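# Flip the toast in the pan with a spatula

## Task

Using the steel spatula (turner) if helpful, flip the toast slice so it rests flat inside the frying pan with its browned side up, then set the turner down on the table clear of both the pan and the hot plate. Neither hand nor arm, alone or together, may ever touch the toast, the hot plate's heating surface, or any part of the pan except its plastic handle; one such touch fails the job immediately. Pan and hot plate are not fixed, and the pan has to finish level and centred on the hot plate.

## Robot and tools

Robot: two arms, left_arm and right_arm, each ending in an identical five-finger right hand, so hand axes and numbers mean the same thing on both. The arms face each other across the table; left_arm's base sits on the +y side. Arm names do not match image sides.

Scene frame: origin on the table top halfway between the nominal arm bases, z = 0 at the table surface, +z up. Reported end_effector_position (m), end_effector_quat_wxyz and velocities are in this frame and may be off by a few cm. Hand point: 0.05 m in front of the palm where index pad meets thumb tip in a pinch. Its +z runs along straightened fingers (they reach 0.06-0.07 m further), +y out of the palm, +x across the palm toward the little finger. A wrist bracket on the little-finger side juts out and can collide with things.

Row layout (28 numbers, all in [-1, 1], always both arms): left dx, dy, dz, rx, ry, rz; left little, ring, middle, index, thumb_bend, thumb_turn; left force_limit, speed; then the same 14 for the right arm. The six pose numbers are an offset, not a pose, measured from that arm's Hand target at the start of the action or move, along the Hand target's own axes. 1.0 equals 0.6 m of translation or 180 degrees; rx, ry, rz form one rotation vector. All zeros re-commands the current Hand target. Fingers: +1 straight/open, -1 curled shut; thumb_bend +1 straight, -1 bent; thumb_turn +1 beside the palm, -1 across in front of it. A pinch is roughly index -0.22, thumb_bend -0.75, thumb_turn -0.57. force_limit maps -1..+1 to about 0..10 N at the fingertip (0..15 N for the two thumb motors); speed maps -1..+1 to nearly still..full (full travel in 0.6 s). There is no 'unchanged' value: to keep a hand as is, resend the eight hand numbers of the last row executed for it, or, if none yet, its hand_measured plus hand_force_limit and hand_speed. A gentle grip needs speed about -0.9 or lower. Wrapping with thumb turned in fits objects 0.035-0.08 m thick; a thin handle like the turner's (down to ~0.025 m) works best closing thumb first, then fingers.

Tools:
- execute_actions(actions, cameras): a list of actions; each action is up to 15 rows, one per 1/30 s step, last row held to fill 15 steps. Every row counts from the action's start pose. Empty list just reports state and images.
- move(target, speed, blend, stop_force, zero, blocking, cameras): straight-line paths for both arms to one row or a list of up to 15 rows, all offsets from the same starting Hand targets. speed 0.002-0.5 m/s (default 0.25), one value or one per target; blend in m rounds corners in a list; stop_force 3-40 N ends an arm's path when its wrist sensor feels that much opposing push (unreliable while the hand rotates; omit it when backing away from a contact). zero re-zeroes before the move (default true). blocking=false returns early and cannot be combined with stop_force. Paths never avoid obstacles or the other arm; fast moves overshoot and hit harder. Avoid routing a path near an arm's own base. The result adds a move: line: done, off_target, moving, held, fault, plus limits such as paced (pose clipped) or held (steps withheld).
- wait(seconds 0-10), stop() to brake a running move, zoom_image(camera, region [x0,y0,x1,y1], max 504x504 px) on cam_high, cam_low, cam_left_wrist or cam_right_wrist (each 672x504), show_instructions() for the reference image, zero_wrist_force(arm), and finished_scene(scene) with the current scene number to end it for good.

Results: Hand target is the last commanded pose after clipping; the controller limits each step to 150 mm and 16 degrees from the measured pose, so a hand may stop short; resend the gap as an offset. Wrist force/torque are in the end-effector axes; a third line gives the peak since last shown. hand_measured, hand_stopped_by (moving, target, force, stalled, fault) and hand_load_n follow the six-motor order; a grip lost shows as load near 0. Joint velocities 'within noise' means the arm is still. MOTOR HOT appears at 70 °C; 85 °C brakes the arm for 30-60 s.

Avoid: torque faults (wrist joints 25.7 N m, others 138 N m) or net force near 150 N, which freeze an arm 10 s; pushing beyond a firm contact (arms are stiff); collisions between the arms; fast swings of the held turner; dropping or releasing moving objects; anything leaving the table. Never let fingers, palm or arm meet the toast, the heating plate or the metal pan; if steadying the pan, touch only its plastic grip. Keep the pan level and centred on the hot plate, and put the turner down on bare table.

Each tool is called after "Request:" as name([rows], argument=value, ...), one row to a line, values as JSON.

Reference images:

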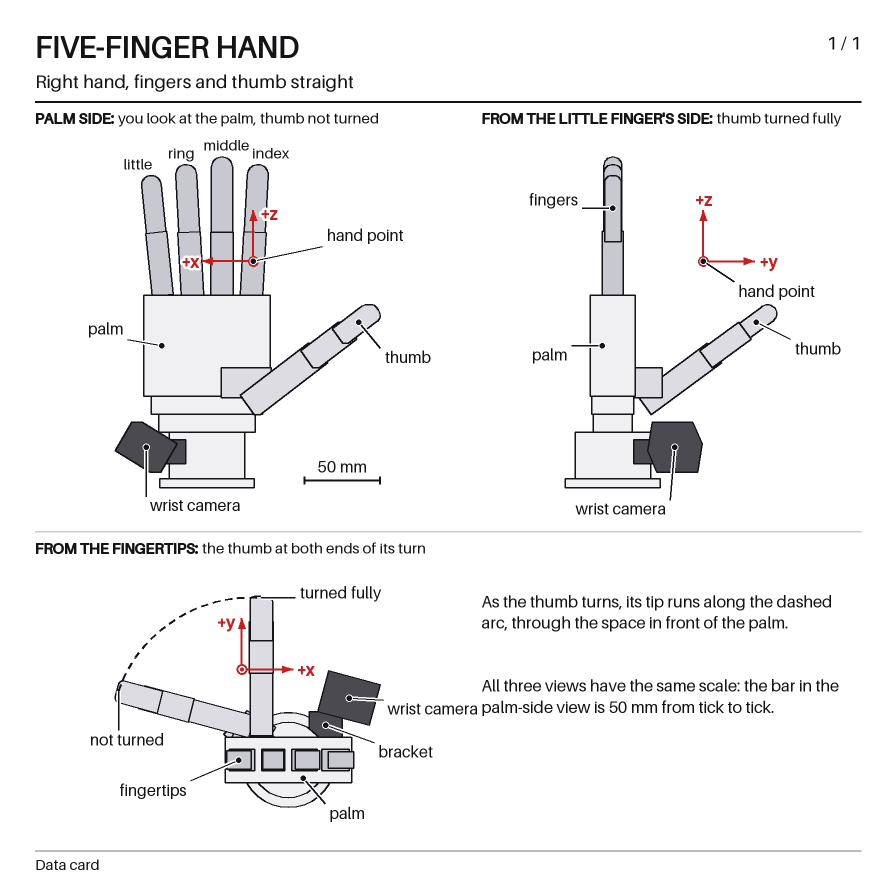

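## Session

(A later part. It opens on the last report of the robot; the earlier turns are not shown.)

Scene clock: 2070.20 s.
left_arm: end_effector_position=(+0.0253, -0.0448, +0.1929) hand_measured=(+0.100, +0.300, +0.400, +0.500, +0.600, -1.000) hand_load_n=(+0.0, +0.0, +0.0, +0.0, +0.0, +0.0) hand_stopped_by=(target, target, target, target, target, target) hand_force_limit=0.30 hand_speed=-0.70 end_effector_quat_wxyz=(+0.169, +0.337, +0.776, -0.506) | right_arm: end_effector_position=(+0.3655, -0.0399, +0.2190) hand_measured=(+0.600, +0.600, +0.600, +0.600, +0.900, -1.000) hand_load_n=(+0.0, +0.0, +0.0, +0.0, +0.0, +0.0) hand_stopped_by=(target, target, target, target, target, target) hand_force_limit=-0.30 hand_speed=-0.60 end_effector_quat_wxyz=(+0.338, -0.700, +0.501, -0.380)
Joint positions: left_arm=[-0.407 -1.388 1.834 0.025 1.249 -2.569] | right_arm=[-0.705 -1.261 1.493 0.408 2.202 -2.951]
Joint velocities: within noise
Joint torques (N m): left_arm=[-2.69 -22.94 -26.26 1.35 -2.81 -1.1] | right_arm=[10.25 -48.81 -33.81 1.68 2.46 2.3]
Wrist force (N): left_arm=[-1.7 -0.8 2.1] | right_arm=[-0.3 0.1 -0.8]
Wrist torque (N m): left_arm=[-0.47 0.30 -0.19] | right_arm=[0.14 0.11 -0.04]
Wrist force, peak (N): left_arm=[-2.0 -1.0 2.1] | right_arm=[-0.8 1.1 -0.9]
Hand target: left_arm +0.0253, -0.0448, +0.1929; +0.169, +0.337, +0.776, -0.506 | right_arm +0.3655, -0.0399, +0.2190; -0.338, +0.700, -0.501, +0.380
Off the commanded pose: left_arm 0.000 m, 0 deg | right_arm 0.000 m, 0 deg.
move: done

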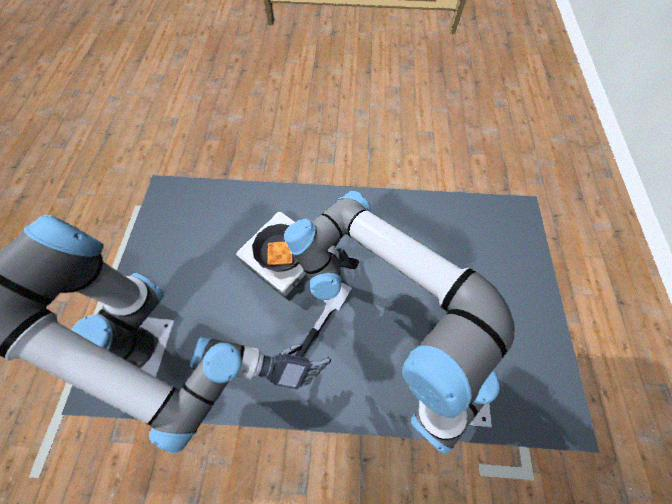

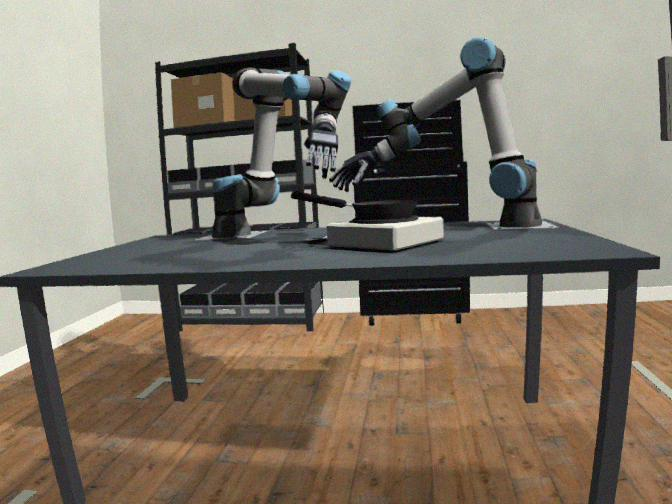

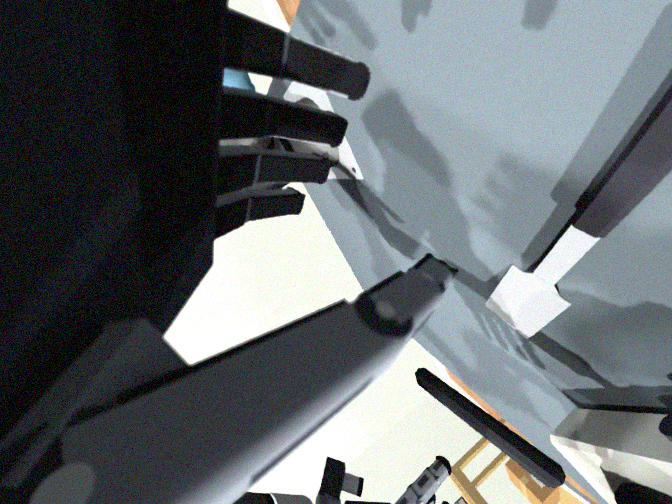

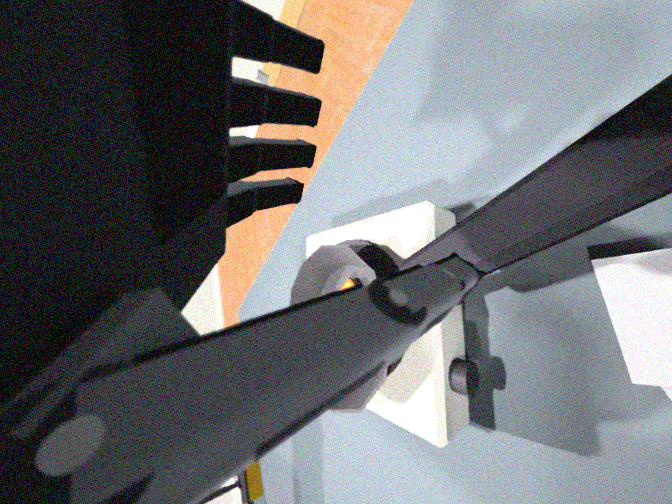

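Request:
move([
  [0,0,0,0,0,0,0.1,0.3,0.4,0.5,0.6,-1,0.3,-0.7, 0.0325,-0.1423,-0.0805,0,0,0,0.6,0.6,0.6,0.6,0.9,-1,-0.3,-0.6],
  [0,0,0,0,0,0,0.1,0.3,0.4,0.5,0.6,-1,0.3,-0.7, 0.5153,0.0023,-0.2448,0,0,0,0.6,0.6,0.6,0.6,0.9,-1,-0.3,-0.6],
], speed=0.2, blend=0.03)

Request:
zoom_image(camera="cam_high", region=[220, 190, 340, 310])

Request:
zoom_image(camera="cam_low", region=[300, 170, 460, 270])

Scene clock: 2079.07 s.
left_arm: end_effector_position=(+0.0253, -0.0448, +0.1929) hand_measured=(+0.100, +0.300, +0.400, +0.500, +0.600, -1.000) hand_load_n=(+0.0, +0.0, +0.0, +0.0, +0.0, +0.0) hand_stopped_by=(target, target, target, target, target, target) hand_force_limit=0.30 hand_speed=-0.70 end_effector_quat_wxyz=(+0.169, +0.337, +0.776, -0.506) | right_arm: end_effector_position=(+0.3014, -0.3501, +0.3488) hand_measured=(+0.600, +0.600, +0.600, +0.600, +0.900, -1.000) hand_load_n=(+0.0, -0.5, +0.0, +0.0, +0.0, +0.0) hand_stopped_by=(target, target, target, target, target, target) hand_force_limit=-0.30 hand_speed=-0.60 end_effector_quat_wxyz=(+0.338, -0.700, +0.501, -0.381)
Joint positions: left_arm=[-0.407 -1.388 1.834 0.025 1.249 -2.569] | right_arm=[-1.684 -2.1 1.884 0.732 1.362 -3.483]
Joint velocities: within noise
Joint torques (N m): left_arm=[-2.22 -22.88 -25.33 1.36 -2.6 -0.9] | right_arm=[-12.24 -11.46 -7.17 1.39 -1.85 -2.81]
Wrist force (N): left_arm=[-1.6 -0.8 1.8] | right_arm=[-0.1 0.3 -0.6]
Wrist torque (N m): left_arm=[-0.46 0.30 -0.17] | right_arm=[0.15 0.09 0.00]
Wrist force, peak (N): left_arm=[-1.7 -0.9 2.4] | right_arm=[0.1 -0.6 -1.7]
Hand target: left_arm +0.0253, -0.0448, +0.1929; +0.169, +0.337, +0.776, -0.506 | right_arm +0.3014, -0.3501, +0.3488; -0.338, +0.700, -0.501, +0.380
Off the commanded pose: left_arm 0.000 m, 0 deg | right_arm 0.000 m, 0 deg.
move: done; blend cut to 0 m at target 1

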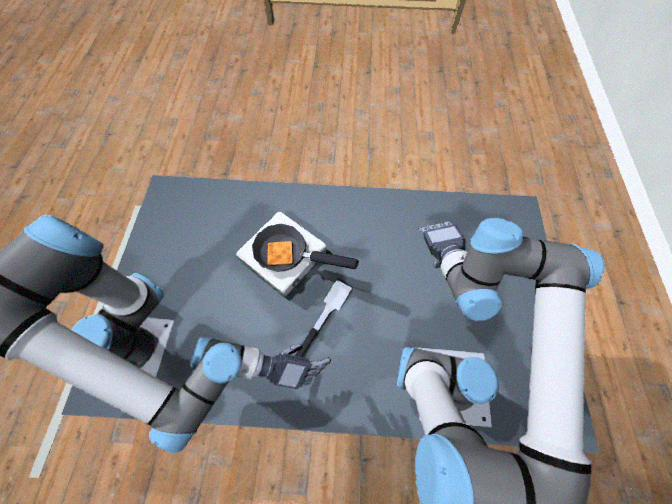

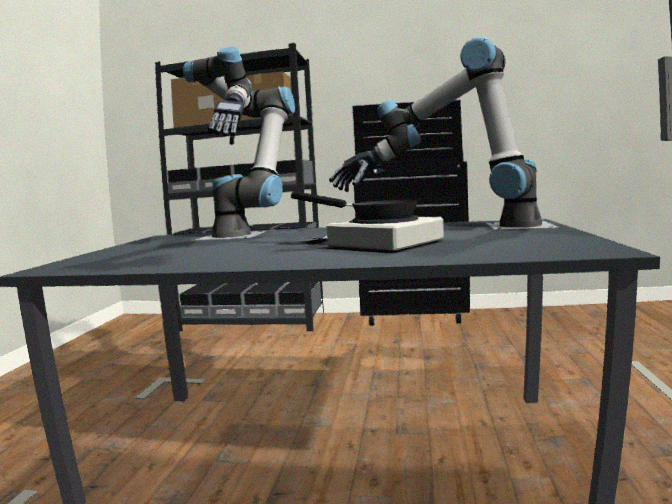

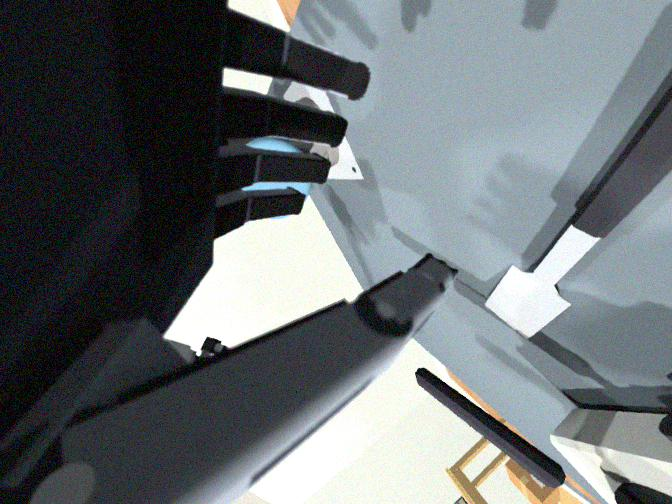

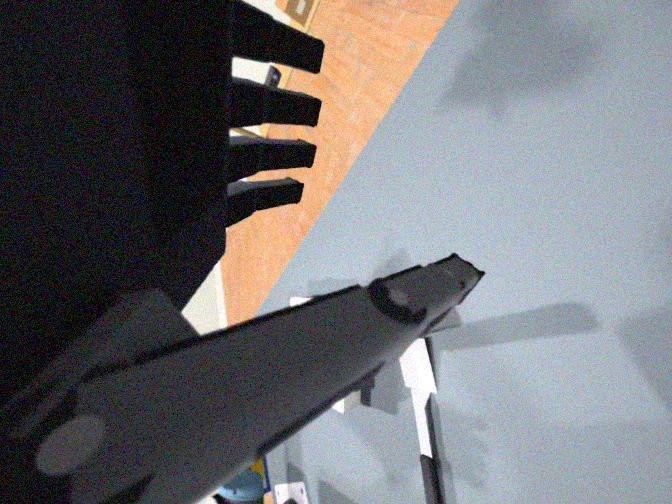

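Scaled by 4.200.

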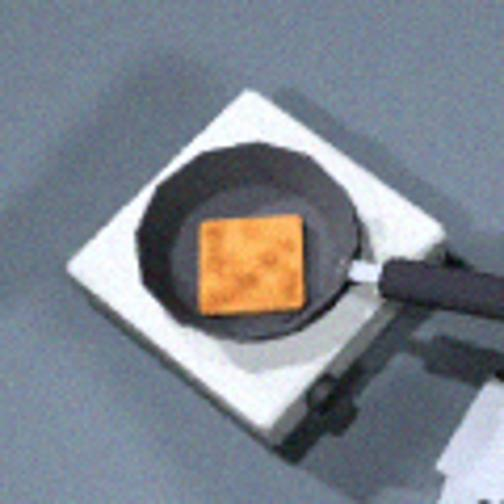

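Scaled by 3.150.

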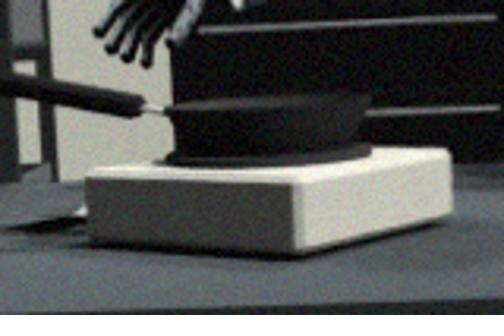

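Request:
move(target=[0.2097,-0.3622,-0.3293,0,0,0,0.1,0.3,0.4,0.5,0.6,-1,0.3,-0.7, 0,0,0,0,0,0,0.6,0.6,0.6,0.6,0.9,-1,-0.3,-0.6], speed=0.2, cameras=[])

Request:
move(target=[0,0,0,0,0,0,0.1,0.3,0.4,0.5,0.6,-1,0.3,-0.7, -0.555,0.0563,0.1898,-0.0277,0.1214,0.0686,0.6,0.6,0.6,0.6,0.9,-1,-0.3,-0.6], speed=0.15)

Request:
zoom_image(camera="cam_low", region=[270, 110, 450, 260])

Scene clock: 2106.60 s.
left_arm: end_effector_position=(-0.2000, +0.1205, +0.3478) hand_measured=(+0.100, +0.300, +0.400, +0.500, +0.600, -1.000) hand_load_n=(+0.0, +0.0, +0.0, -0.5, +0.0, +0.0) hand_stopped_by=(target, target, target, target, target, target) hand_force_limit=0.30 hand_speed=-0.70 end_effector_quat_wxyz=(+0.169, +0.337, +0.776, -0.506) | right_arm: end_effector_position=(+0.3014, -0.3501, +0.3488) hand_measured=(+0.600, +0.600, +0.600, +0.600, +0.900, -1.000) hand_load_n=(+0.0, +0.0, +0.0, +0.0, +0.0, +0.0) hand_stopped_by=(target, target, target, target, target, target) hand_force_limit=-0.30 hand_speed=-0.60 end_effector_quat_wxyz=(+0.338, -0.700, +0.501, -0.380)
Joint positions: left_arm=[-1.183 -1.519 1.63 0.735 0.613 -3.155] | right_arm=[-1.684 -2.1 1.884 0.732 1.361 -3.483]
Joint velocities: within noise
Joint torques (N m): left_arm=[-8.25 -11.34 -32.28 3.68 -3.81 -2.64] | right_arm=[-12.46 -11.36 -7.41 1.33 -1.7 -2.77]
Wrist force (N): left_arm=[-1.7 -0.6 1.8] | right_arm=[-0.1 0.3 -0.7]
Wrist torque (N m): left_arm=[-0.41 0.28 -0.18] | right_arm=[0.16 0.09 0.00]
Wrist force, peak (N): left_arm=[-2.0 -0.1 2.6] | right_arm=[-0.3 0.5 -0.8]
Hand target: left_arm -0.2000, +0.1205, +0.3479; +0.169, +0.337, +0.776, -0.506 | right_arm +0.3014, -0.3501, +0.3488; -0.338, +0.700, -0.501, +0.380
Off the commanded pose: left_arm 0.000 m, 0 deg | right_arm 0.000 m, 0 deg.
move: done
No camera images: "cameras" was empty.

Scene clock: 2109.70 s.
left_arm: end_effector_position=(-0.2000, +0.1205, +0.3479) hand_measured=(+0.100, +0.300, +0.400, +0.500, +0.600, -1.000) hand_load_n=(+0.0, +0.0, +0.0, +0.0, +0.0, +0.0) hand_stopped_by=(target, target, target, target, target, target) hand_force_limit=0.30 hand_speed=-0.70 end_effector_quat_wxyz=(+0.169, +0.337, +0.776, -0.506) | right_arm: end_effector_position=(+0.3161, -0.0296, +0.2003) hand_measured=(+0.600, +0.600, +0.600, +0.600, +0.900, -1.000) hand_load_n=(+0.0, +0.0, +0.0, +0.0, +0.0, +0.0) hand_stopped_by=(target, target, target, target, target, target) hand_force_limit=-0.30 hand_speed=-0.60 end_effector_quat_wxyz=(+0.245, -0.572, +0.643, -0.446)
Joint positions: left_arm=[-1.183 -1.519 1.63 0.735 0.613 -3.155] | right_arm=[-0.514 -0.969 1.231 0.972 2.605 -2.181]
Joint velocities: within noise
Joint torques (N m): left_arm=[-7.92 -10.29 -32.36 3.64 -3.82 -2.76] | right_arm=[10.33 -32.34 -32.82 3.63 3.14 2.14]
Wrist force (N): left_arm=[-1.3 -0.5 1.4] | right_arm=[-0.1 0.2 -0.8]
Wrist torque (N m): left_arm=[-0.37 0.24 -0.14] | right_arm=[0.16 0.07 -0.01]
Wrist force, peak (N): left_arm=[-1.8 -0.8 1.8] | right_arm=[-1.4 0.5 -1.0]
Hand target: left_arm -0.2000, +0.1205, +0.3479; +0.169, +0.337, +0.776, -0.506 | right_arm +0.3161, -0.0296, +0.2003; +0.245, -0.572, +0.644, -0.446
Off the commanded pose: left_arm 0.000 m, 0 deg | right_arm 0.000 m, 0 deg.
move: done

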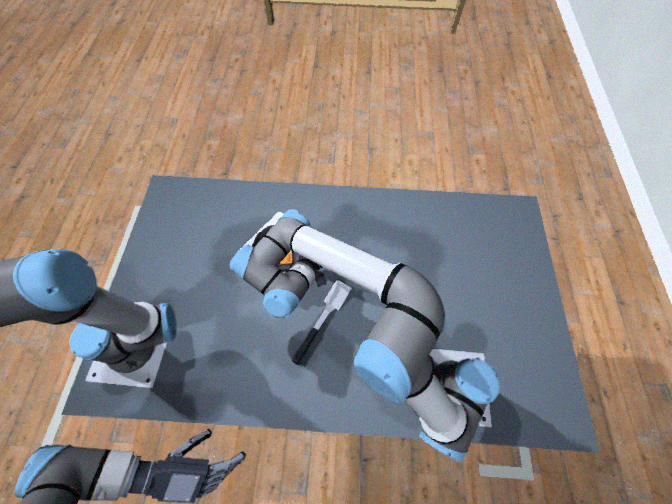

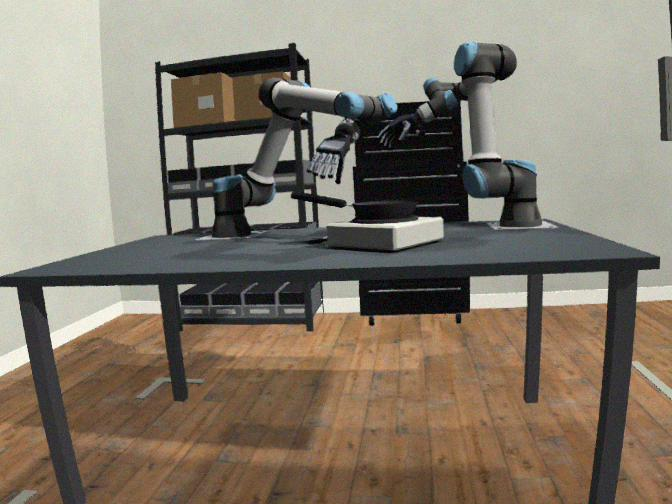

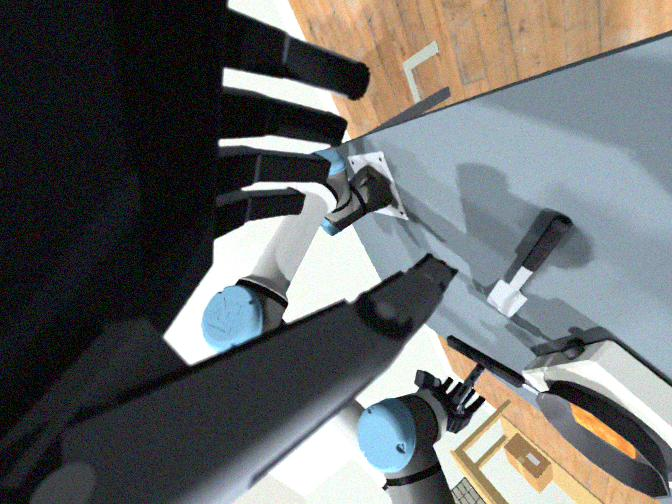

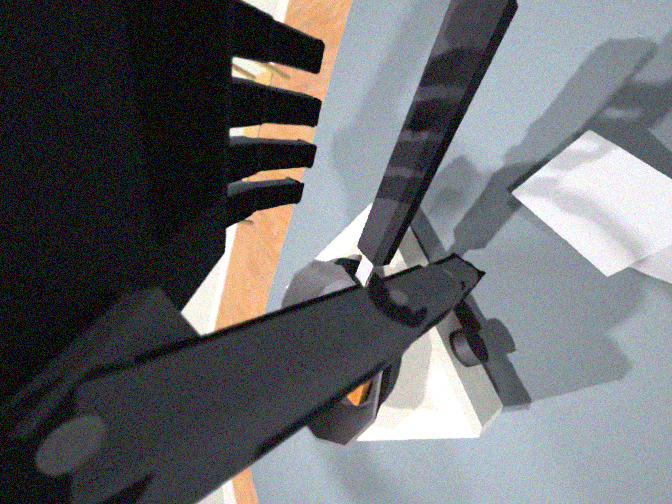

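Scaled by 2.800.

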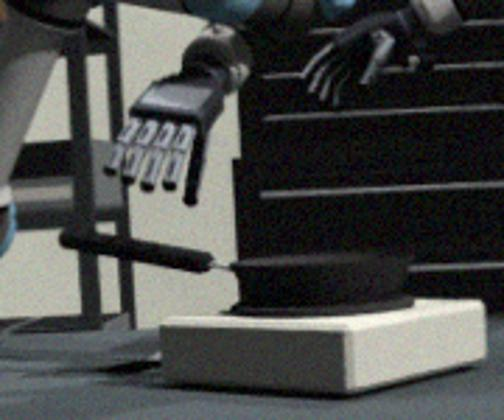

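Request:
move(target=[0,0,0,0,0,0,0.1,0.3,0.4,0.5,0.6,-1,0.3,-0.7, -0.026,0.1138,0.0644,0,0,0,0.6,0.6,0.6,0.6,0.9,-1,-0.3,-0.6], speed=0.06, cameras=[])

Request:
move(target=[0,0,0,0,0,0,0.1,0.3,0.4,0.5,0.6,-1,0.3,-0.7, -0.0075,0.0327,0.0185,0,0,0,0.6,0.6,0.6,0.6,0.9,-1,-0.3,-0.6], speed=0.02, stop_force=3, cameras=["cam_right_wrist"])

Request:
zoom_image(camera="cam_low", region=[270, 110, 450, 260])

Scene clock: 2117.30 s.
left_arm: end_effector_position=(-0.2000, +0.1205, +0.3479) hand_measured=(+0.100, +0.300, +0.400, +0.500, +0.600, -1.000) hand_load_n=(+0.0, -0.5, +0.0, +0.0, +0.0, +0.0) hand_stopped_by=(target, target, target, target, target, target) hand_force_limit=0.30 hand_speed=-0.70 end_effector_quat_wxyz=(+0.169, +0.337, +0.776, -0.506) | right_arm: end_effector_position=(+0.3162, -0.0295, +0.1204) hand_measured=(+0.600, +0.600, +0.600, +0.600, +0.900, -1.000) hand_load_n=(+0.0, -0.5, +0.0, +3.5, +0.0, +0.5) hand_stopped_by=(target, target, target, target, target, target) hand_force_limit=-0.30 hand_speed=-0.60 end_effector_quat_wxyz=(+0.245, -0.572, +0.643, -0.446)
Joint positions: left_arm=[-1.183 -1.519 1.63 0.735 0.613 -3.155] | right_arm=[-0.514 -0.902 1.335 0.801 2.605 -2.181]
Joint velocities: within noise
Joint torques (N m): left_arm=[-7.15 -11.47 -32.32 3.37 -3.76 -2.83] | right_arm=[-9.25 -32.21 -3.23 0.15 -0.83 -2.96]
Wrist force (N): left_arm=[-1.6 -0.9 1.7] | right_arm=[0.4 -2.8 -0.6]
Wrist torque (N m): left_arm=[-0.45 0.26 -0.16] | right_arm=[0.23 0.08 0.05]
Wrist force, peak (N): left_arm=[-1.6 -1.0 2.1] | right_arm=[0.1 -2.9 -0.5]
Hand target: left_arm -0.2000, +0.1205, +0.3479; +0.169, +0.337, +0.776, -0.506 | right_arm +0.3162, -0.0296, +0.1203; +0.245, -0.572, +0.644, -0.446
Off the commanded pose: left_arm 0.000 m, 0 deg | right_arm 0.000 m, 0 deg.
move: done
No camera images: "cameras" was empty.

Scene clock: 2119.37 s.
left_arm: end_effector_position=(-0.2000, +0.1205, +0.3479) hand_measured=(+0.100, +0.300, +0.400, +0.500, +0.600, -1.000) hand_load_n=(+0.0, +0.0, +0.0, +0.0, +0.0, -0.5) hand_stopped_by=(target, target, target, target, target, target) hand_force_limit=0.30 hand_speed=-0.70 end_effector_quat_wxyz=(+0.169, +0.337, +0.776, -0.506) | right_arm: end_effector_position=(+0.3162, -0.0295, +0.0973) hand_measured=(+0.600, +0.600, +0.600, +0.600, +0.900, -1.000) hand_load_n=(+0.0, +0.0, +0.0, +0.5, +0.0, +0.5) hand_stopped_by=(target, target, target, target, target, target) hand_force_limit=-0.30 hand_speed=-0.60 end_effector_quat_wxyz=(+0.245, -0.572, +0.644, -0.446)
Joint positions: left_arm=[-1.183 -1.519 1.63 0.735 0.613 -3.155] | right_arm=[-0.514 -0.877 1.357 0.754 2.605 -2.181]
Joint velocities: within noise
Joint torques (N m): left_arm=[-8.38 -11.37 -31.28 3.3 -3.92 -2.64] | right_arm=[-12.1 -32.49 -2.49 0.35 0.67 -2.92]
Wrist force (N): left_arm=[-1.2 -0.6 1.8] | right_arm=[0.3 -2.4 -2.1]
Wrist torque (N m): left_arm=[-0.41 0.21 -0.14] | right_arm=[0.24 0.08 0.04]
Wrist force, peak (N): left_arm=[-1.6 -0.7 2.1] | right_arm=[0.7 -3.0 -1.5]
Hand target: left_arm -0.2000, +0.1205, +0.3479; +0.169, +0.337, +0.776, -0.506 | right_arm +0.3162, -0.0295, +0.0973; +0.245, -0.572, +0.644, -0.446
Off the commanded pose: left_arm 0.000 m, 0 deg | right_arm 0.000 m, 0 deg.
move: done
Images, in order (width x height): cam_right_wrist 672x504.

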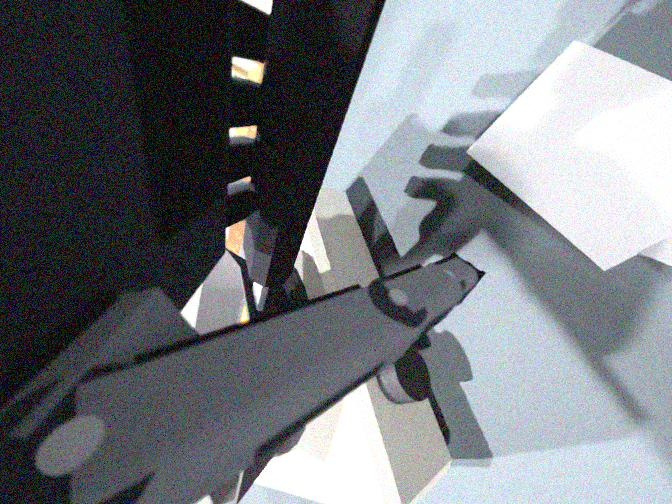

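This scene's latest camera images include none from cam_low. They are from: cam_right_wrist. cam_low's image comes with the result of a call that names it in "cameras".

Request:
move(target=[0,0,0,0,0,0,0.1,0.3,0.4,0.5,0.6,-1,0.3,-0.7, 0.0013,-0.0057,-0.0032,0,0,0,0.6,0.6,0.6,0.6,0.9,-1,-0.3,-0.6], speed=0.03, cameras=[])

Request:
move(target=[0,0,0,0,0,0,0.1,0.3,0.4,0.5,0.6,-1,0.3,-0.7, 0,0,0,0,0,0,-0.9,-0.9,-0.9,-0.9,0.9,-1,-0.5,-0.6], cameras=[])

Request:
move(target=[0,0,0,0,0,0,0.1,0.3,0.4,0.5,0.6,-1,0.3,-0.7, 0,0,0,0,0,0,-0.9,-0.9,-0.9,-0.9,-0.6,-1,-0.3,-0.6], cameras=["cam_high","cam_low","cam_right_wrist"])

Request:
zoom_image(camera="cam_high", region=[220, 190, 340, 310])

Request:
zoom_image(camera="cam_low", region=[270, 110, 450, 260])

Scene clock: 2125.33 s.
left_arm: end_effector_position=(-0.2000, +0.1205, +0.3479) hand_measured=(+0.100, +0.300, +0.400, +0.500, +0.600, -1.000) hand_load_n=(+0.0, +0.0, +0.0, +0.0, +0.0, +0.0) hand_stopped_by=(target, target, target, target, target, target) hand_force_limit=0.30 hand_speed=-0.70 end_effector_quat_wxyz=(+0.169, +0.337, +0.776, -0.506) | right_arm: end_effector_position=(+0.3162, -0.0296, +0.1012) hand_measured=(+0.600, +0.600, +0.600, +0.600, +0.900, -1.000) hand_load_n=(+0.0, -0.5, +0.0, +0.0, +0.0, +0.0) hand_stopped_by=(target, target, target, target, target, target) hand_force_limit=-0.30 hand_speed=-0.60 end_effector_quat_wxyz=(+0.245, -0.572, +0.644, -0.446)
Joint positions: left_arm=[-1.183 -1.519 1.63 0.735 0.613 -3.155] | right_arm=[-0.514 -0.882 1.353 0.762 2.605 -2.181]
Joint velocities: within noise
Joint torques (N m): left_arm=[-7.36 -12.39 -29.99 3.34 -3.91 -2.66] | right_arm=[-12.52 -59.96 -30.02 3.79 2.23 -2.56]
Wrist force (N): left_arm=[-1.3 -0.5 1.8] | right_arm=[-0.1 0.3 -1.0]
Wrist torque (N m): left_arm=[-0.40 0.22 -0.14] | right_arm=[0.18 0.07 0.01]
Wrist force, peak (N): left_arm=[-1.6 -0.8 2.1] | right_arm=[0.4 -2.6 -2.2]
Hand target: left_arm -0.2000, +0.1205, +0.3479; +0.169, +0.337, +0.776, -0.506 | right_arm +0.3162, -0.0295, +0.1013; +0.245, -0.572, +0.644, -0.446
Off the commanded pose: left_arm 0.000 m, 0 deg | right_arm 0.000 m, 0 deg.
move: done
No camera images: "cameras" was empty.

Scene clock: 2127.70 s.
left_arm: end_effector_position=(-0.2000, +0.1205, +0.3479) hand_measured=(+0.100, +0.300, +0.400, +0.500, +0.600, -1.000) hand_load_n=(+0.0, +0.0, +0.0, +0.0, +0.0, +0.0) hand_stopped_by=(target, target, target, target, target, target) hand_force_limit=0.30 hand_speed=-0.70 end_effector_quat_wxyz=(+0.169, +0.337, +0.776, -0.506) | right_arm: end_effector_position=(+0.3162, -0.0295, +0.1013) hand_measured=(-0.798, -0.664, -0.598, -0.508, +0.900, -1.000) hand_load_n=(+2.5, +1.0, +0.5, +0.0, +1.0, +1.5) hand_stopped_by=(force, force, force, force, target, target) hand_force_limit=-0.50 hand_speed=-0.60 end_effector_quat_wxyz=(+0.245, -0.572, +0.644, -0.446)
Joint positions: left_arm=[-1.183 -1.519 1.63 0.735 0.613 -3.155] | right_arm=[-0.514 -0.882 1.353 0.762 2.605 -2.181]
Joint velocities: within noise
Joint torques (N m): left_arm=[-6.99 -12.11 -30.52 3.19 -3.8 -2.65] | right_arm=[-5.16 -48.79 -22 3.46 0.92 1.99]
Wrist force (N): left_arm=[-1.5 -0.5 1.6] | right_arm=[-0.3 1.9 -0.4]
Wrist torque (N m): left_arm=[-0.39 0.25 -0.15] | right_arm=[0.24 -0.01 0.08]
Wrist force, peak (N): left_arm=[-1.5 -0.6 2.1] | right_arm=[-0.1 -2.7 -0.7]
Hand target: left_arm -0.2000, +0.1205, +0.3479; +0.169, +0.337, +0.776, -0.506 | right_arm +0.3162, -0.0295, +0.1013; +0.245, -0.572, +0.644, -0.446
Off the commanded pose: left_arm 0.000 m, 0 deg | right_arm 0.000 m, 0 deg.
move: done
No camera images: "cameras" was empty.

Scene clock: 2130.03 s.
left_arm: end_effector_position=(-0.2000, +0.1205, +0.3479) hand_measured=(+0.100, +0.300, +0.400, +0.500, +0.600, -1.000) hand_load_n=(+0.0, +0.0, +0.0, +0.0, +0.0, +0.0) hand_stopped_by=(target, target, target, target, target, target) hand_force_limit=0.30 hand_speed=-0.70 end_effector_quat_wxyz=(+0.169, +0.337, +0.776, -0.506) | right_arm: end_effector_position=(+0.3162, -0.0295, +0.1013) hand_measured=(-0.798, -0.664, -0.598, -0.508, +0.038, -1.000) hand_load_n=(+2.5, +0.0, +0.5, +0.0, +6.0, +2.0) hand_stopped_by=(force, force, force, force, force, target) hand_force_limit=-0.30 hand_speed=-0.60 end_effector_quat_wxyz=(+0.245, -0.572, +0.644, -0.446)
Joint positions: left_arm=[-1.183 -1.519 1.63 0.735 0.613 -3.155] | right_arm=[-0.514 -0.882 1.353 0.762 2.605 -2.181]
Joint velocities: within noise
Joint torques (N m): left_arm=[-7.7 -11.9 -29.14 3.27 -3.77 -2.61] | right_arm=[1.75 -35.8 -13.22 3.4 0.21 1.93]
Wrist force (N): left_arm=[-1.4 -0.6 1.9] | right_arm=[0.4 2.1 -0.4]
Wrist torque (N m): left_arm=[-0.41 0.23 -0.16] | right_arm=[0.24 -0.01 0.06]
Wrist force, peak (N): left_arm=[-2.0 -0.3 1.8] | right_arm=[0.7 2.4 -0.7]
Hand target: left_arm -0.2000, +0.1205, +0.3479; +0.169, +0.337, +0.776, -0.506 | right_arm +0.3162, -0.0295, +0.1013; +0.245, -0.572, +0.644, -0.446
Off the commanded pose: left_arm 0.000 m, 0 deg | right_arm 0.000 m, 0 deg.
move: done
Images, in order (width x height): cam_high 672x504, cam_low 672x504, cam_right_wrist 672x504.

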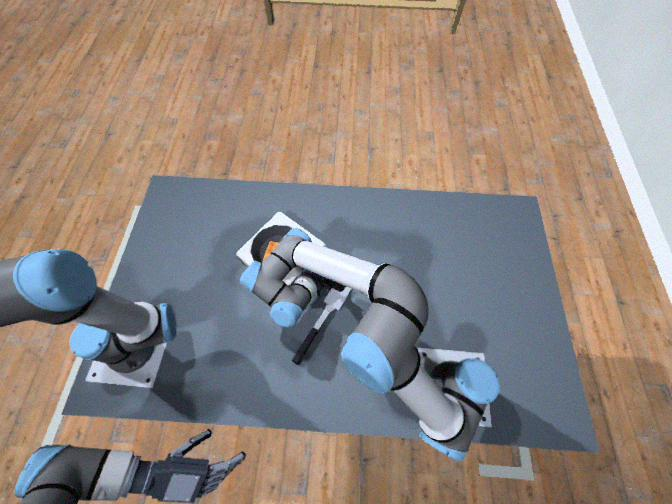

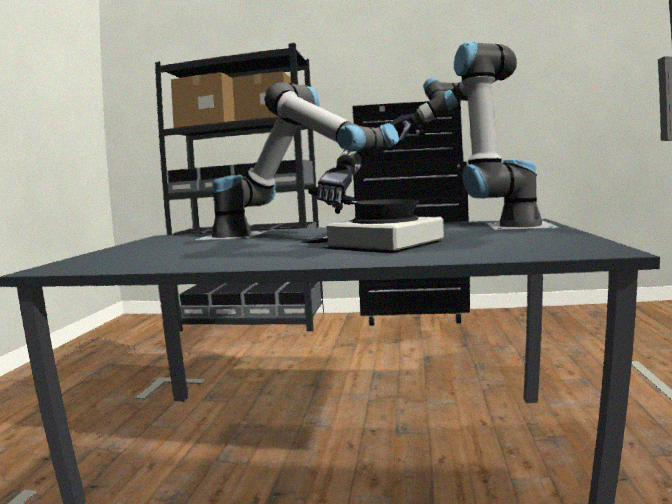

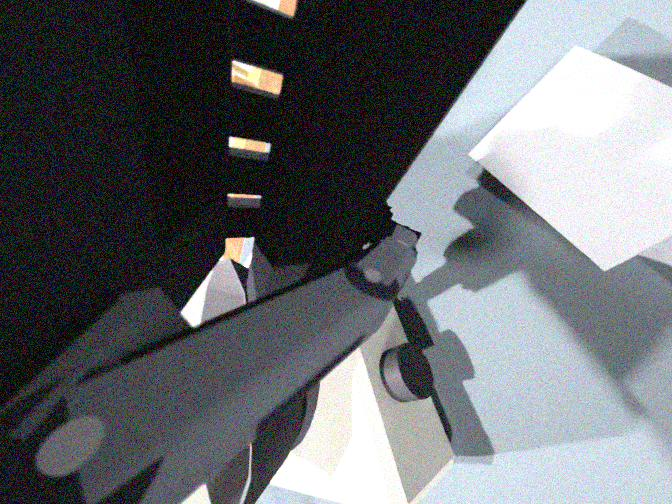

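Scaled by 4.200.

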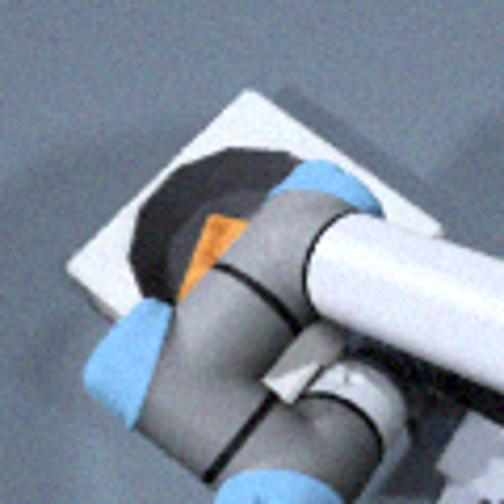

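Scaled by 2.800.

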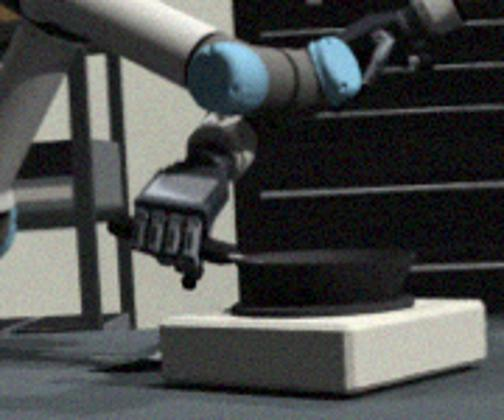

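Request:
move(target=[0,0,0,0,0,0,0.1,0.3,0.4,0.5,0.6,-1,0.3,-0.7, 0.0067,-0.0132,0.026,0,0,0,-0.9,-0.9,-0.9,-0.9,-0.6,-1,-0.3,-0.6], speed=0.04, cameras=["cam_high","cam_low"])

Request:
zoom_image(camera="cam_high", region=[220, 190, 340, 310])

Request:
zoom_image(camera="cam_low", region=[270, 110, 450, 260])

Scene clock: 2136.33 s.
left_arm: end_effector_position=(-0.2000, +0.1205, +0.3479) hand_measured=(+0.100, +0.300, +0.400, +0.500, +0.600, -1.000) hand_load_n=(+0.0, +0.0, +0.0, +0.0, +0.0, +0.0) hand_stopped_by=(target, target, target, target, target, target) hand_force_limit=0.30 hand_speed=-0.70 end_effector_quat_wxyz=(+0.169, +0.337, +0.776, -0.506) | right_arm: end_effector_position=(+0.3323, -0.0375, +0.1013) hand_measured=(-0.798, -0.664, -0.598, -0.508, +0.038, -1.000) hand_load_n=(+2.0, +0.0, +0.5, +0.0, +6.0, +2.0) hand_stopped_by=(force, force, force, force, force, target) hand_force_limit=-0.30 hand_speed=-0.60 end_effector_quat_wxyz=(+0.245, -0.572, +0.644, -0.446)
Joint positions: left_arm=[-1.183 -1.519 1.63 0.735 0.613 -3.155] | right_arm=[-0.548 -0.897 1.367 0.712 2.593 -2.243]
Joint velocities: within noise
Joint torques (N m): left_arm=[-7.05 -11.95 -30.29 3.12 -3.77 -2.42] | right_arm=[-13.75 -61.29 -3.91 0.45 -0.1 -3.01]
Wrist force (N): left_arm=[-1.4 -0.7 1.9] | right_arm=[0.0 1.8 -0.3]
Wrist torque (N m): left_arm=[-0.44 0.23 -0.16] | right_arm=[0.20 0.04 0.03]
Wrist force, peak (N): left_arm=[-2.1 -0.5 2.0] | right_arm=[0.6 2.1 -1.2]
Hand target: left_arm -0.2000, +0.1205, +0.3479; +0.169, +0.337, +0.776, -0.506 | right_arm +0.3323, -0.0375, +0.1013; +0.245, -0.572, +0.644, -0.446
Off the commanded pose: left_arm 0.000 m, 0 deg | right_arm 0.000 m, 0 deg.
move: done
Images, in order (width x height): cam_high 672x504, cam_low 672x504.

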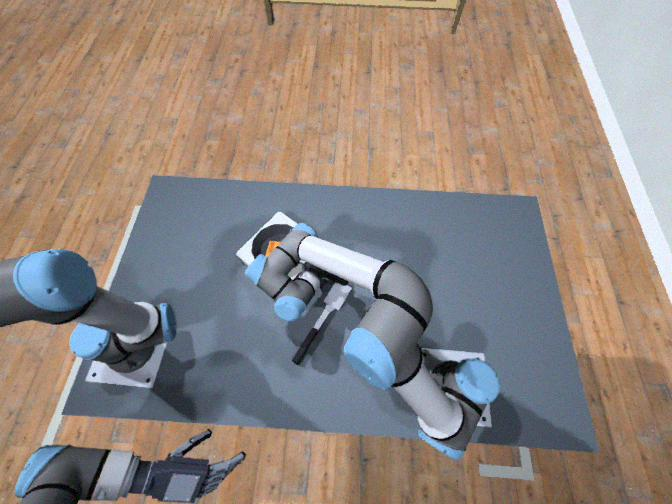

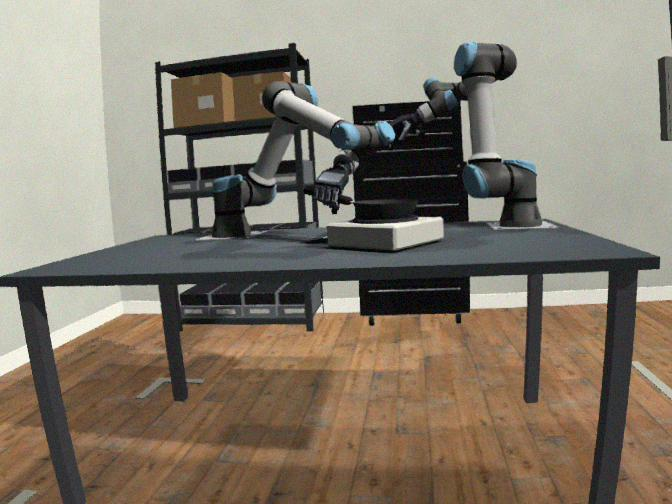

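Scaled by 4.200.

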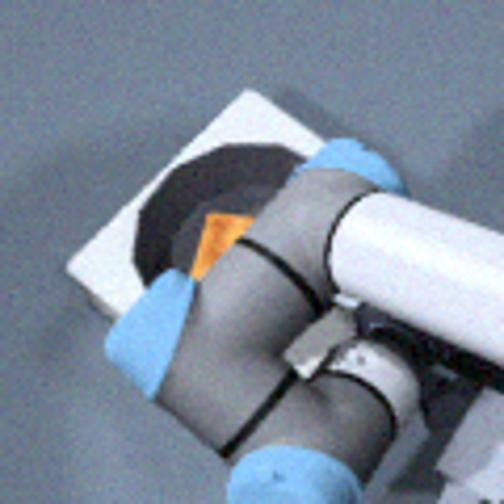

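Scaled by 2.800.

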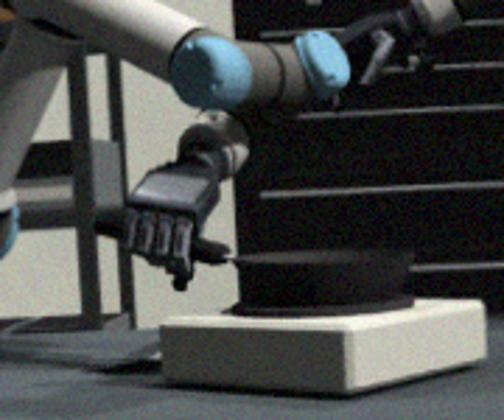

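Request:
move(target=[0,0,0,0,0,0,0.1,0.3,0.4,0.5,0.6,-1,0.3,-0.7, 0.0055,-0.0123,0.0242,0,0,0,-0.9,-0.9,-0.9,-0.9,-0.6,-1,-0.3,-0.6], speed=0.04, cameras=["cam_high","cam_low"])

Request:
zoom_image(camera="cam_high", region=[220, 190, 340, 310])

Scene clock: 2139.67 s.
left_arm: end_effector_position=(-0.2000, +0.1205, +0.3479) hand_measured=(+0.100, +0.300, +0.400, +0.500, +0.600, -1.000) hand_load_n=(+0.0, +0.0, +0.0, +0.0, +0.0, +0.0) hand_stopped_by=(target, target, target, target, target, target) hand_force_limit=0.30 hand_speed=-0.70 end_effector_quat_wxyz=(+0.169, +0.337, +0.776, -0.506) | right_arm: end_effector_position=(+0.3473, -0.0446, +0.1013) hand_measured=(-0.798, -0.664, -0.598, -0.508, +0.038, -1.000) hand_load_n=(+2.0, +0.0, +0.5, +0.0, +6.0, +2.0) hand_stopped_by=(force, force, force, force, force, target) hand_force_limit=-0.30 hand_speed=-0.60 end_effector_quat_wxyz=(+0.245, -0.572, +0.644, -0.446)
Joint positions: left_arm=[-1.183 -1.519 1.63 0.735 0.613 -3.155] | right_arm=[-0.58 -0.91 1.376 0.668 2.58 -2.298]
Joint velocities: within noise
Joint torques (N m): left_arm=[-6.46 -11.47 -28.09 3.16 -3.77 -2.48] | right_arm=[-11.76 -60.76 -4.27 0.16 -0.24 -2.89]
Wrist force (N): left_arm=[-1.6 -0.7 1.9] | right_arm=[-0.3 2.0 -0.3]
Wrist torque (N m): left_arm=[-0.42 0.25 -0.16] | right_arm=[0.24 0.05 0.02]
Wrist force, peak (N): left_arm=[-1.8 -0.8 2.0] | right_arm=[0.2 2.2 -0.8]
Hand target: left_arm -0.2000, +0.1205, +0.3479; +0.169, +0.337, +0.776, -0.506 | right_arm +0.3474, -0.0446, +0.1013; +0.245, -0.572, +0.644, -0.446
Off the commanded pose: left_arm 0.000 m, 0 deg | right_arm 0.000 m, 0 deg.
move: done
Images, in order (width x height): cam_high 672x504, cam_low 672x504.

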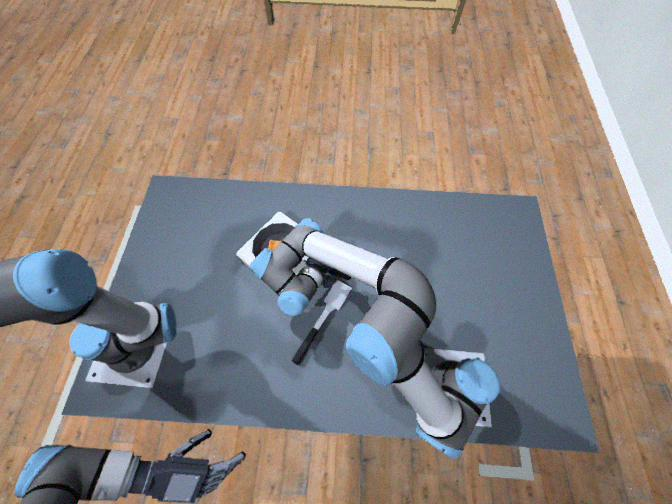

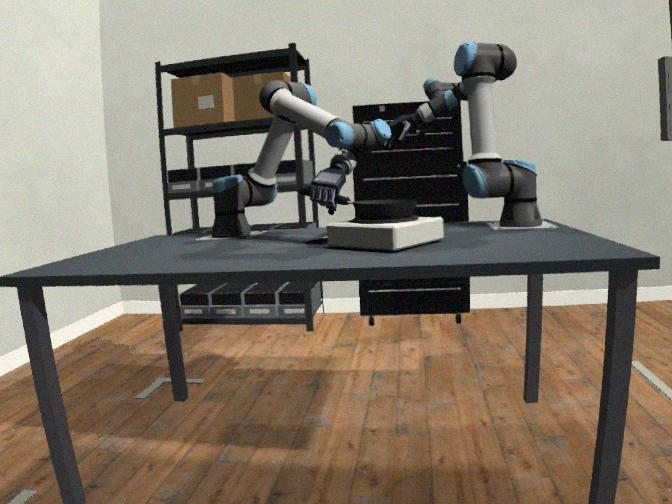

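Scaled by 4.200.

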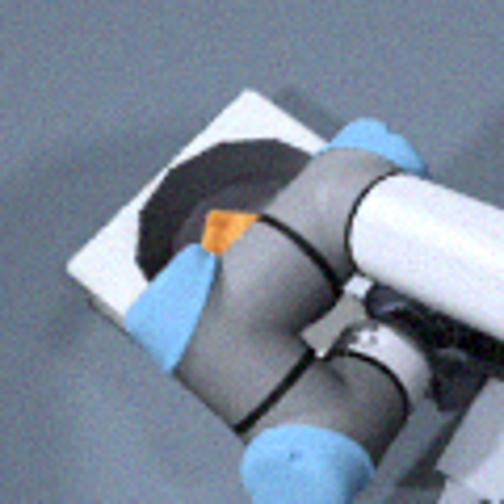

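Request:
move(target=[0,0,0,0,0,0,0.1,0.3,0.4,0.5,0.6,-1,0.3,-0.7, -0.0009,-0.0127,0.0221,0,0,0,-0.9,-0.9,-0.9,-0.9,-0.6,-1,-0.3,-0.6], speed=0.04, cameras=["cam_high","cam_low","cam_right_wrist"])

Request:
zoom_image(camera="cam_high", region=[220, 190, 340, 310])

Scene clock: 2143.70 s.
left_arm: end_effector_position=(-0.2000, +0.1205, +0.3479) hand_measured=(+0.100, +0.300, +0.400, +0.500, +0.600, -1.000) hand_load_n=(-0.5, +0.0, +0.0, +0.0, +0.0, +0.0) hand_stopped_by=(target, target, target, target, target, target) hand_force_limit=0.30 hand_speed=-0.70 end_effector_quat_wxyz=(+0.169, +0.337, +0.776, -0.506) | right_arm: end_effector_position=(+0.3623, -0.0475, +0.1013) hand_measured=(-0.798, -0.664, -0.598, -0.508, +0.038, -1.000) hand_load_n=(+2.0, +0.0, +0.5, +0.0, +6.0, +1.5) hand_stopped_by=(force, force, force, force, force, target) hand_force_limit=-0.30 hand_speed=-0.60 end_effector_quat_wxyz=(+0.245, -0.572, +0.644, -0.446)
Joint positions: left_arm=[-1.183 -1.519 1.63 0.735 0.613 -3.155] | right_arm=[-0.606 -0.911 1.369 0.639 2.569 -2.342]
Joint velocities: within noise
Joint torques (N m): left_arm=[-5.6 -13.3 -28.94 2.98 -3.77 -2.35] | right_arm=[-12.07 -61.07 -32.4 -0.03 -0.19 -2.55]
Wrist force (N): left_arm=[-1.5 -0.7 1.8] | right_arm=[0.7 1.6 -0.5]
Wrist torque (N m): left_arm=[-0.42 0.25 -0.16] | right_arm=[0.19 -0.04 0.03]
Wrist force, peak (N): left_arm=[-1.5 -0.9 2.1] | right_arm=[0.9 1.9 -0.5]
Hand target: left_arm -0.2000, +0.1205, +0.3479; +0.169, +0.337, +0.776, -0.506 | right_arm +0.3624, -0.0476, +0.1013; +0.245, -0.572, +0.644, -0.446
Off the commanded pose: left_arm 0.000 m, 0 deg | right_arm 0.000 m, 0 deg.
move: done
Images, in order (width x height): cam_high 672x504, cam_low 672x504, cam_right_wrist 672x504.

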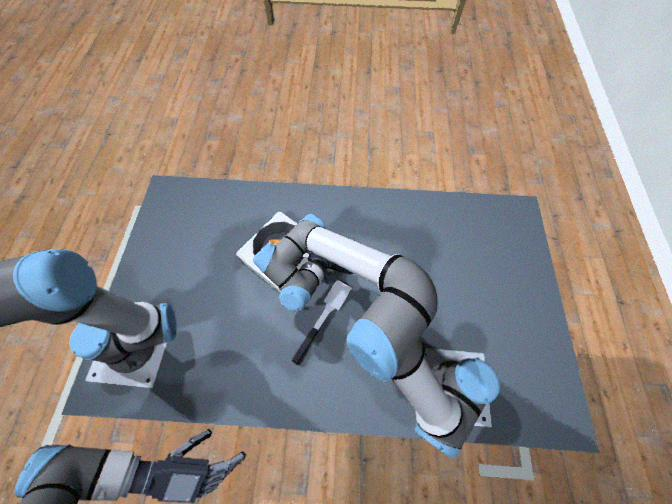

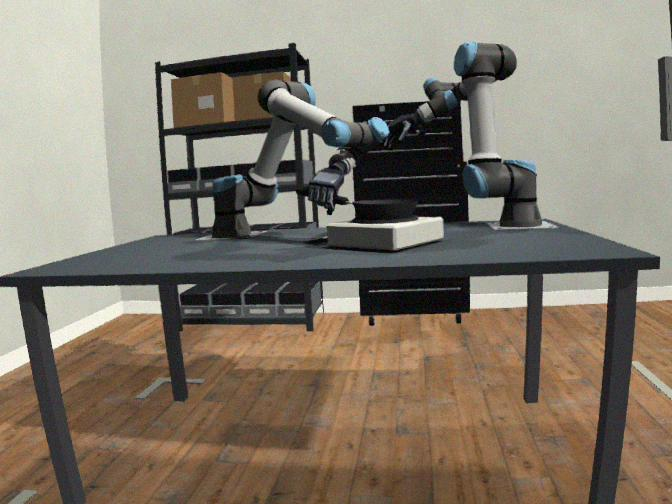

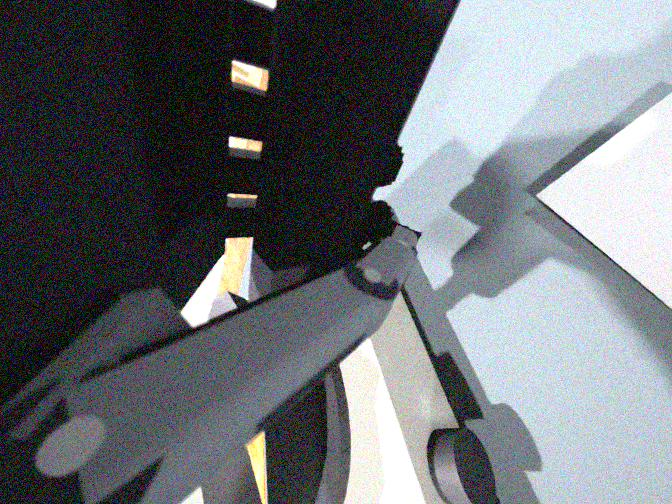

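Scaled by 4.200.

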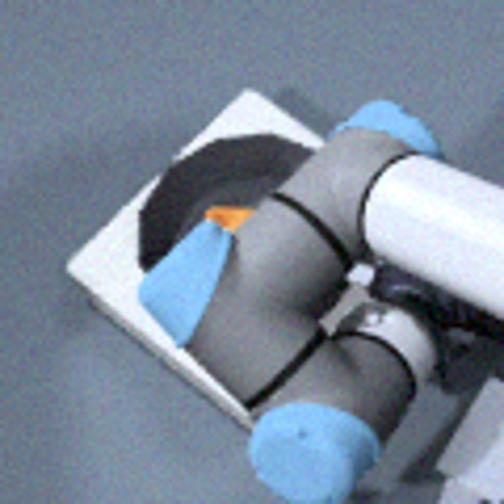

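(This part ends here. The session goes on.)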